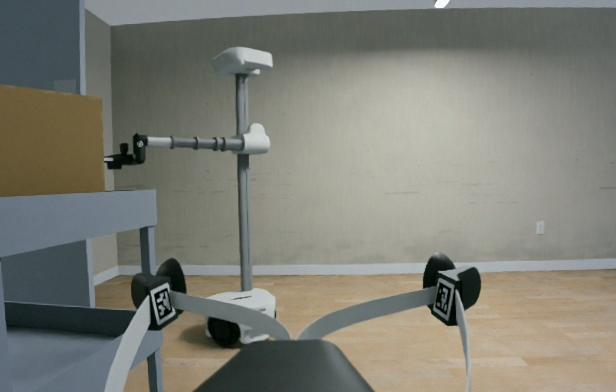

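Request:
move(blocking=false, cameras=[], r2={"base":{"strafe_m":0.75}})

Request:
wait(seconds=5, cameras=["r2_head_camera","r2_wrist_camera","r2_head_left_camera"])

Scene clock: 2304.30 s.
move: r2 moving
r1: as last shown
r1.base_tilt: forward=-1.6 right=+1.2
r1.lidar_m: 0.74 1.11 1.09 3.77 4.24 3.24 1.65 1.36 1.35 1.53 1.54 1.17
r1.motor_effort: lift_m=+24(24) arm_m=-4(4) wheel_0=+18(18) wheel_1=+5(5) wheel_2=+12(12)
r1.servo_current: wrist_yaw_rad=111(111) wrist_pitch_rad=46(52) wrist_roll_rad=52(65) gripper_m=59(65)
r1.contact_limits: arm_m 0; translate_m 1
r1.wrist_depth_mm: 176 198 219 304 387 508 - / 173 198 219 303 382 525 - / 177 198 219 301 384 525 - / 177 198 219 301 382 496 - / 178 198 218 303 384 492 - / 181 197 180 178 379 521 - / 179 157 179 177 155 - -
r2.base_odometry: x=-0.114 y=-2.900 heading=+2.555
r2.turned_by_wheels: +0.000
r2.turned_by_imu: +0.001
r2.base_tilt: forward=-0.7 right=+0.1
r2.lidar_m: 1.14 0.80 1.10 1.92 1.52 1.11 1.06 1.11 1.58 3.87 4.03 3.80
r2.base_status: strafe_m moving
r2.joint_positions: lift_m=+0.645 arm_m=+0.000 wrist_yaw_rad=-0.001 wrist_pitch_rad=+0.003 wrist_roll_rad=+0.002 gripper_m=+0.141
r2.joint_status: not commanded
r2.measured_speeds: translate_m=+0.000 strafe_m=+0.139 rotate_rad=+0.001 lift_m=+0.000 arm_m=+0.000 wrist_yaw_rad=+0.000 wrist_pitch_rad=+0.000 wrist_roll_rad=+0.000
r2.motor_effort: lift_m=+15(15) arm_m=+5(5) wheel_0=-9(13) wheel_1=+11(12) wheel_2=-1(2)
r2.servo_current: wrist_yaw_rad=39(59) wrist_pitch_rad=39(46) wrist_roll_rad=52(52) gripper_m=59(59)
r2.hand_pose: x=+0.4592 y=-0.0877 z=+0.8226 quat_wxyz=(+1.000, +0.001, +0.001, +0.000) (m; r2's base frame)
r2.wrist_depth_mm: - - - - - - - / 699 - - - - - - / 707 1808 - - - - - / 699 - - - - - - / - - - - - - - / - 217 1921 - - - - / - 831 1863 - 1808 1708 1756
pictures: none
No camera images: "cameras" was empty.

Scene clock: 2307.63 s.
earlier move: r2 done
r1.base_odometry: x=-2.362 y=+1.180 heading=+0.472
r1.turned_by_wheels: +0.000
r1.turned_by_imu: +0.000
r1.base_tilt: forward=-1.6 right=+1.2
r1.lidar_m: 0.73 1.10 1.08 3.76 4.25 3.21 1.67 1.37 1.35 1.52 1.55 1.20
r1.base_status: not commanded
r1.joint_positions: lift_m=+0.830 arm_m=+0.351 wrist_yaw_rad=+0.016 wrist_pitch_rad=+0.002 wrist_roll_rad=+0.000 gripper_m=-0.029
r1.joint_status: not commanded
r1.measured_speeds: all 0
r1.motor_effort: lift_m=+24(24) arm_m=-4(4) wheel_0=+18(19) wheel_1=+4(5) wheel_2=+12(12)
r1.servo_current: wrist_yaw_rad=98(117) wrist_pitch_rad=39(52) wrist_roll_rad=65(72) gripper_m=59(65)
r1.contact_limits: arm_m 0; translate_m 1
r1.hand_pose: x=+0.8117 y=-0.0828 z=+1.0074 quat_wxyz=(+1.000, +0.000, +0.001, +0.008) (m; r1's base frame)
r1.wrist_depth_mm: 177 198 220 304 387 504 - / 173 198 219 303 382 525 - / 177 198 217 303 382 521 - / 176 198 218 301 384 496 - / 178 198 218 303 382 488 - / 181 197 180 178 382 521 - / 179 157 179 177 155 - -
r2.base_odometry: x=-0.510 y=-3.495 heading=+2.555
r2.turned_by_wheels: +0.000
r2.turned_by_imu: +0.001
r2.base_tilt: forward=-0.6 right=+0.0
r2.lidar_m: 0.73 0.81 1.27 1.23 1.30 1.10 1.06 1.11 1.54 4.53 4.78 0.76
r2.base_status: done
r2.joint_positions: lift_m=+0.645 arm_m=+0.000 wrist_yaw_rad=-0.001 wrist_pitch_rad=+0.003 wrist_roll_rad=+0.002 gripper_m=+0.141
r2.joint_status: not commanded
r2.measured_speeds: all 0
r2.motor_effort: lift_m=+15(16) arm_m=+5(5) wheel_0=-2(14) wheel_1=+1(12) wheel_2=+0(2)
r2.servo_current: wrist_yaw_rad=46(65) wrist_pitch_rad=39(52) wrist_roll_rad=46(59) gripper_m=52(59)
r2.hand_pose: x=+0.4592 y=-0.0877 z=+0.8225 quat_wxyz=(+1.000, +0.001, +0.001, +0.000) (m; r2's base frame)
r2.wrist_depth_mm: - - - - - - - / - - 1499 615 585 - - / 1708 - 1537 627 591 - - / 1618 564 544 530 512 488 - / - 569 554 - - 480 - / - 190 216 - 211 484 - / 1661 - 809 - - 699 1756
wait: 3.33 of 5 s (r2 has come to rest)
pictures: r2_head_camera, r2_head_left_camera, r2_wrist_camera
Images, in order (width x height): r2_head_camera 420x560, r2_head_left_camera 420x672, r2_wrist_camera 616x392.

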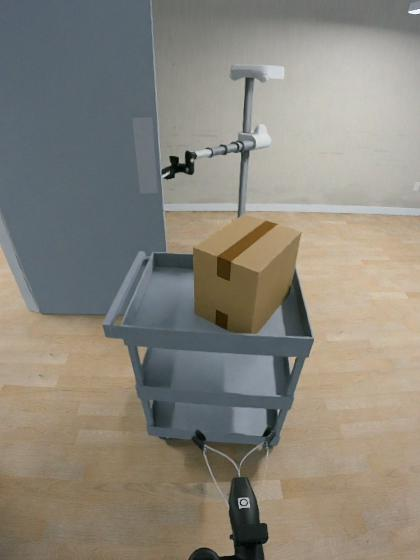

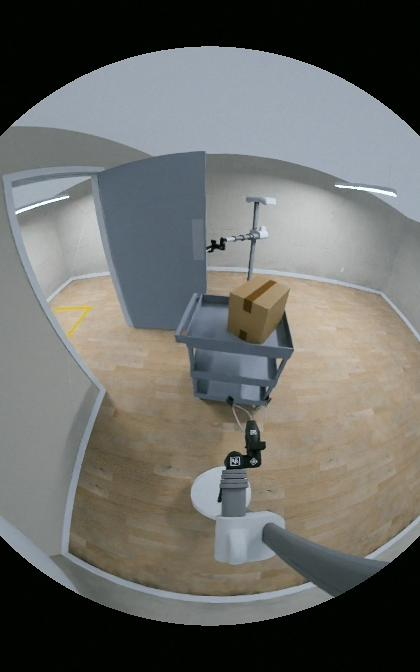

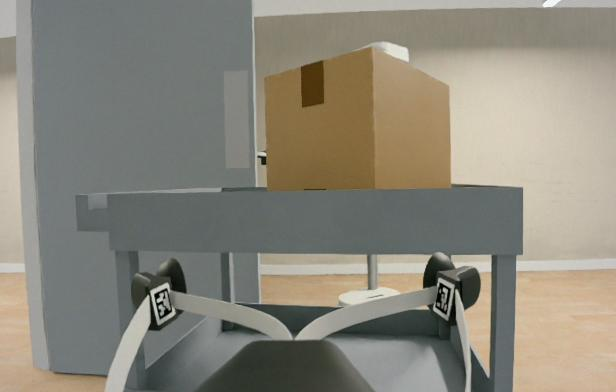

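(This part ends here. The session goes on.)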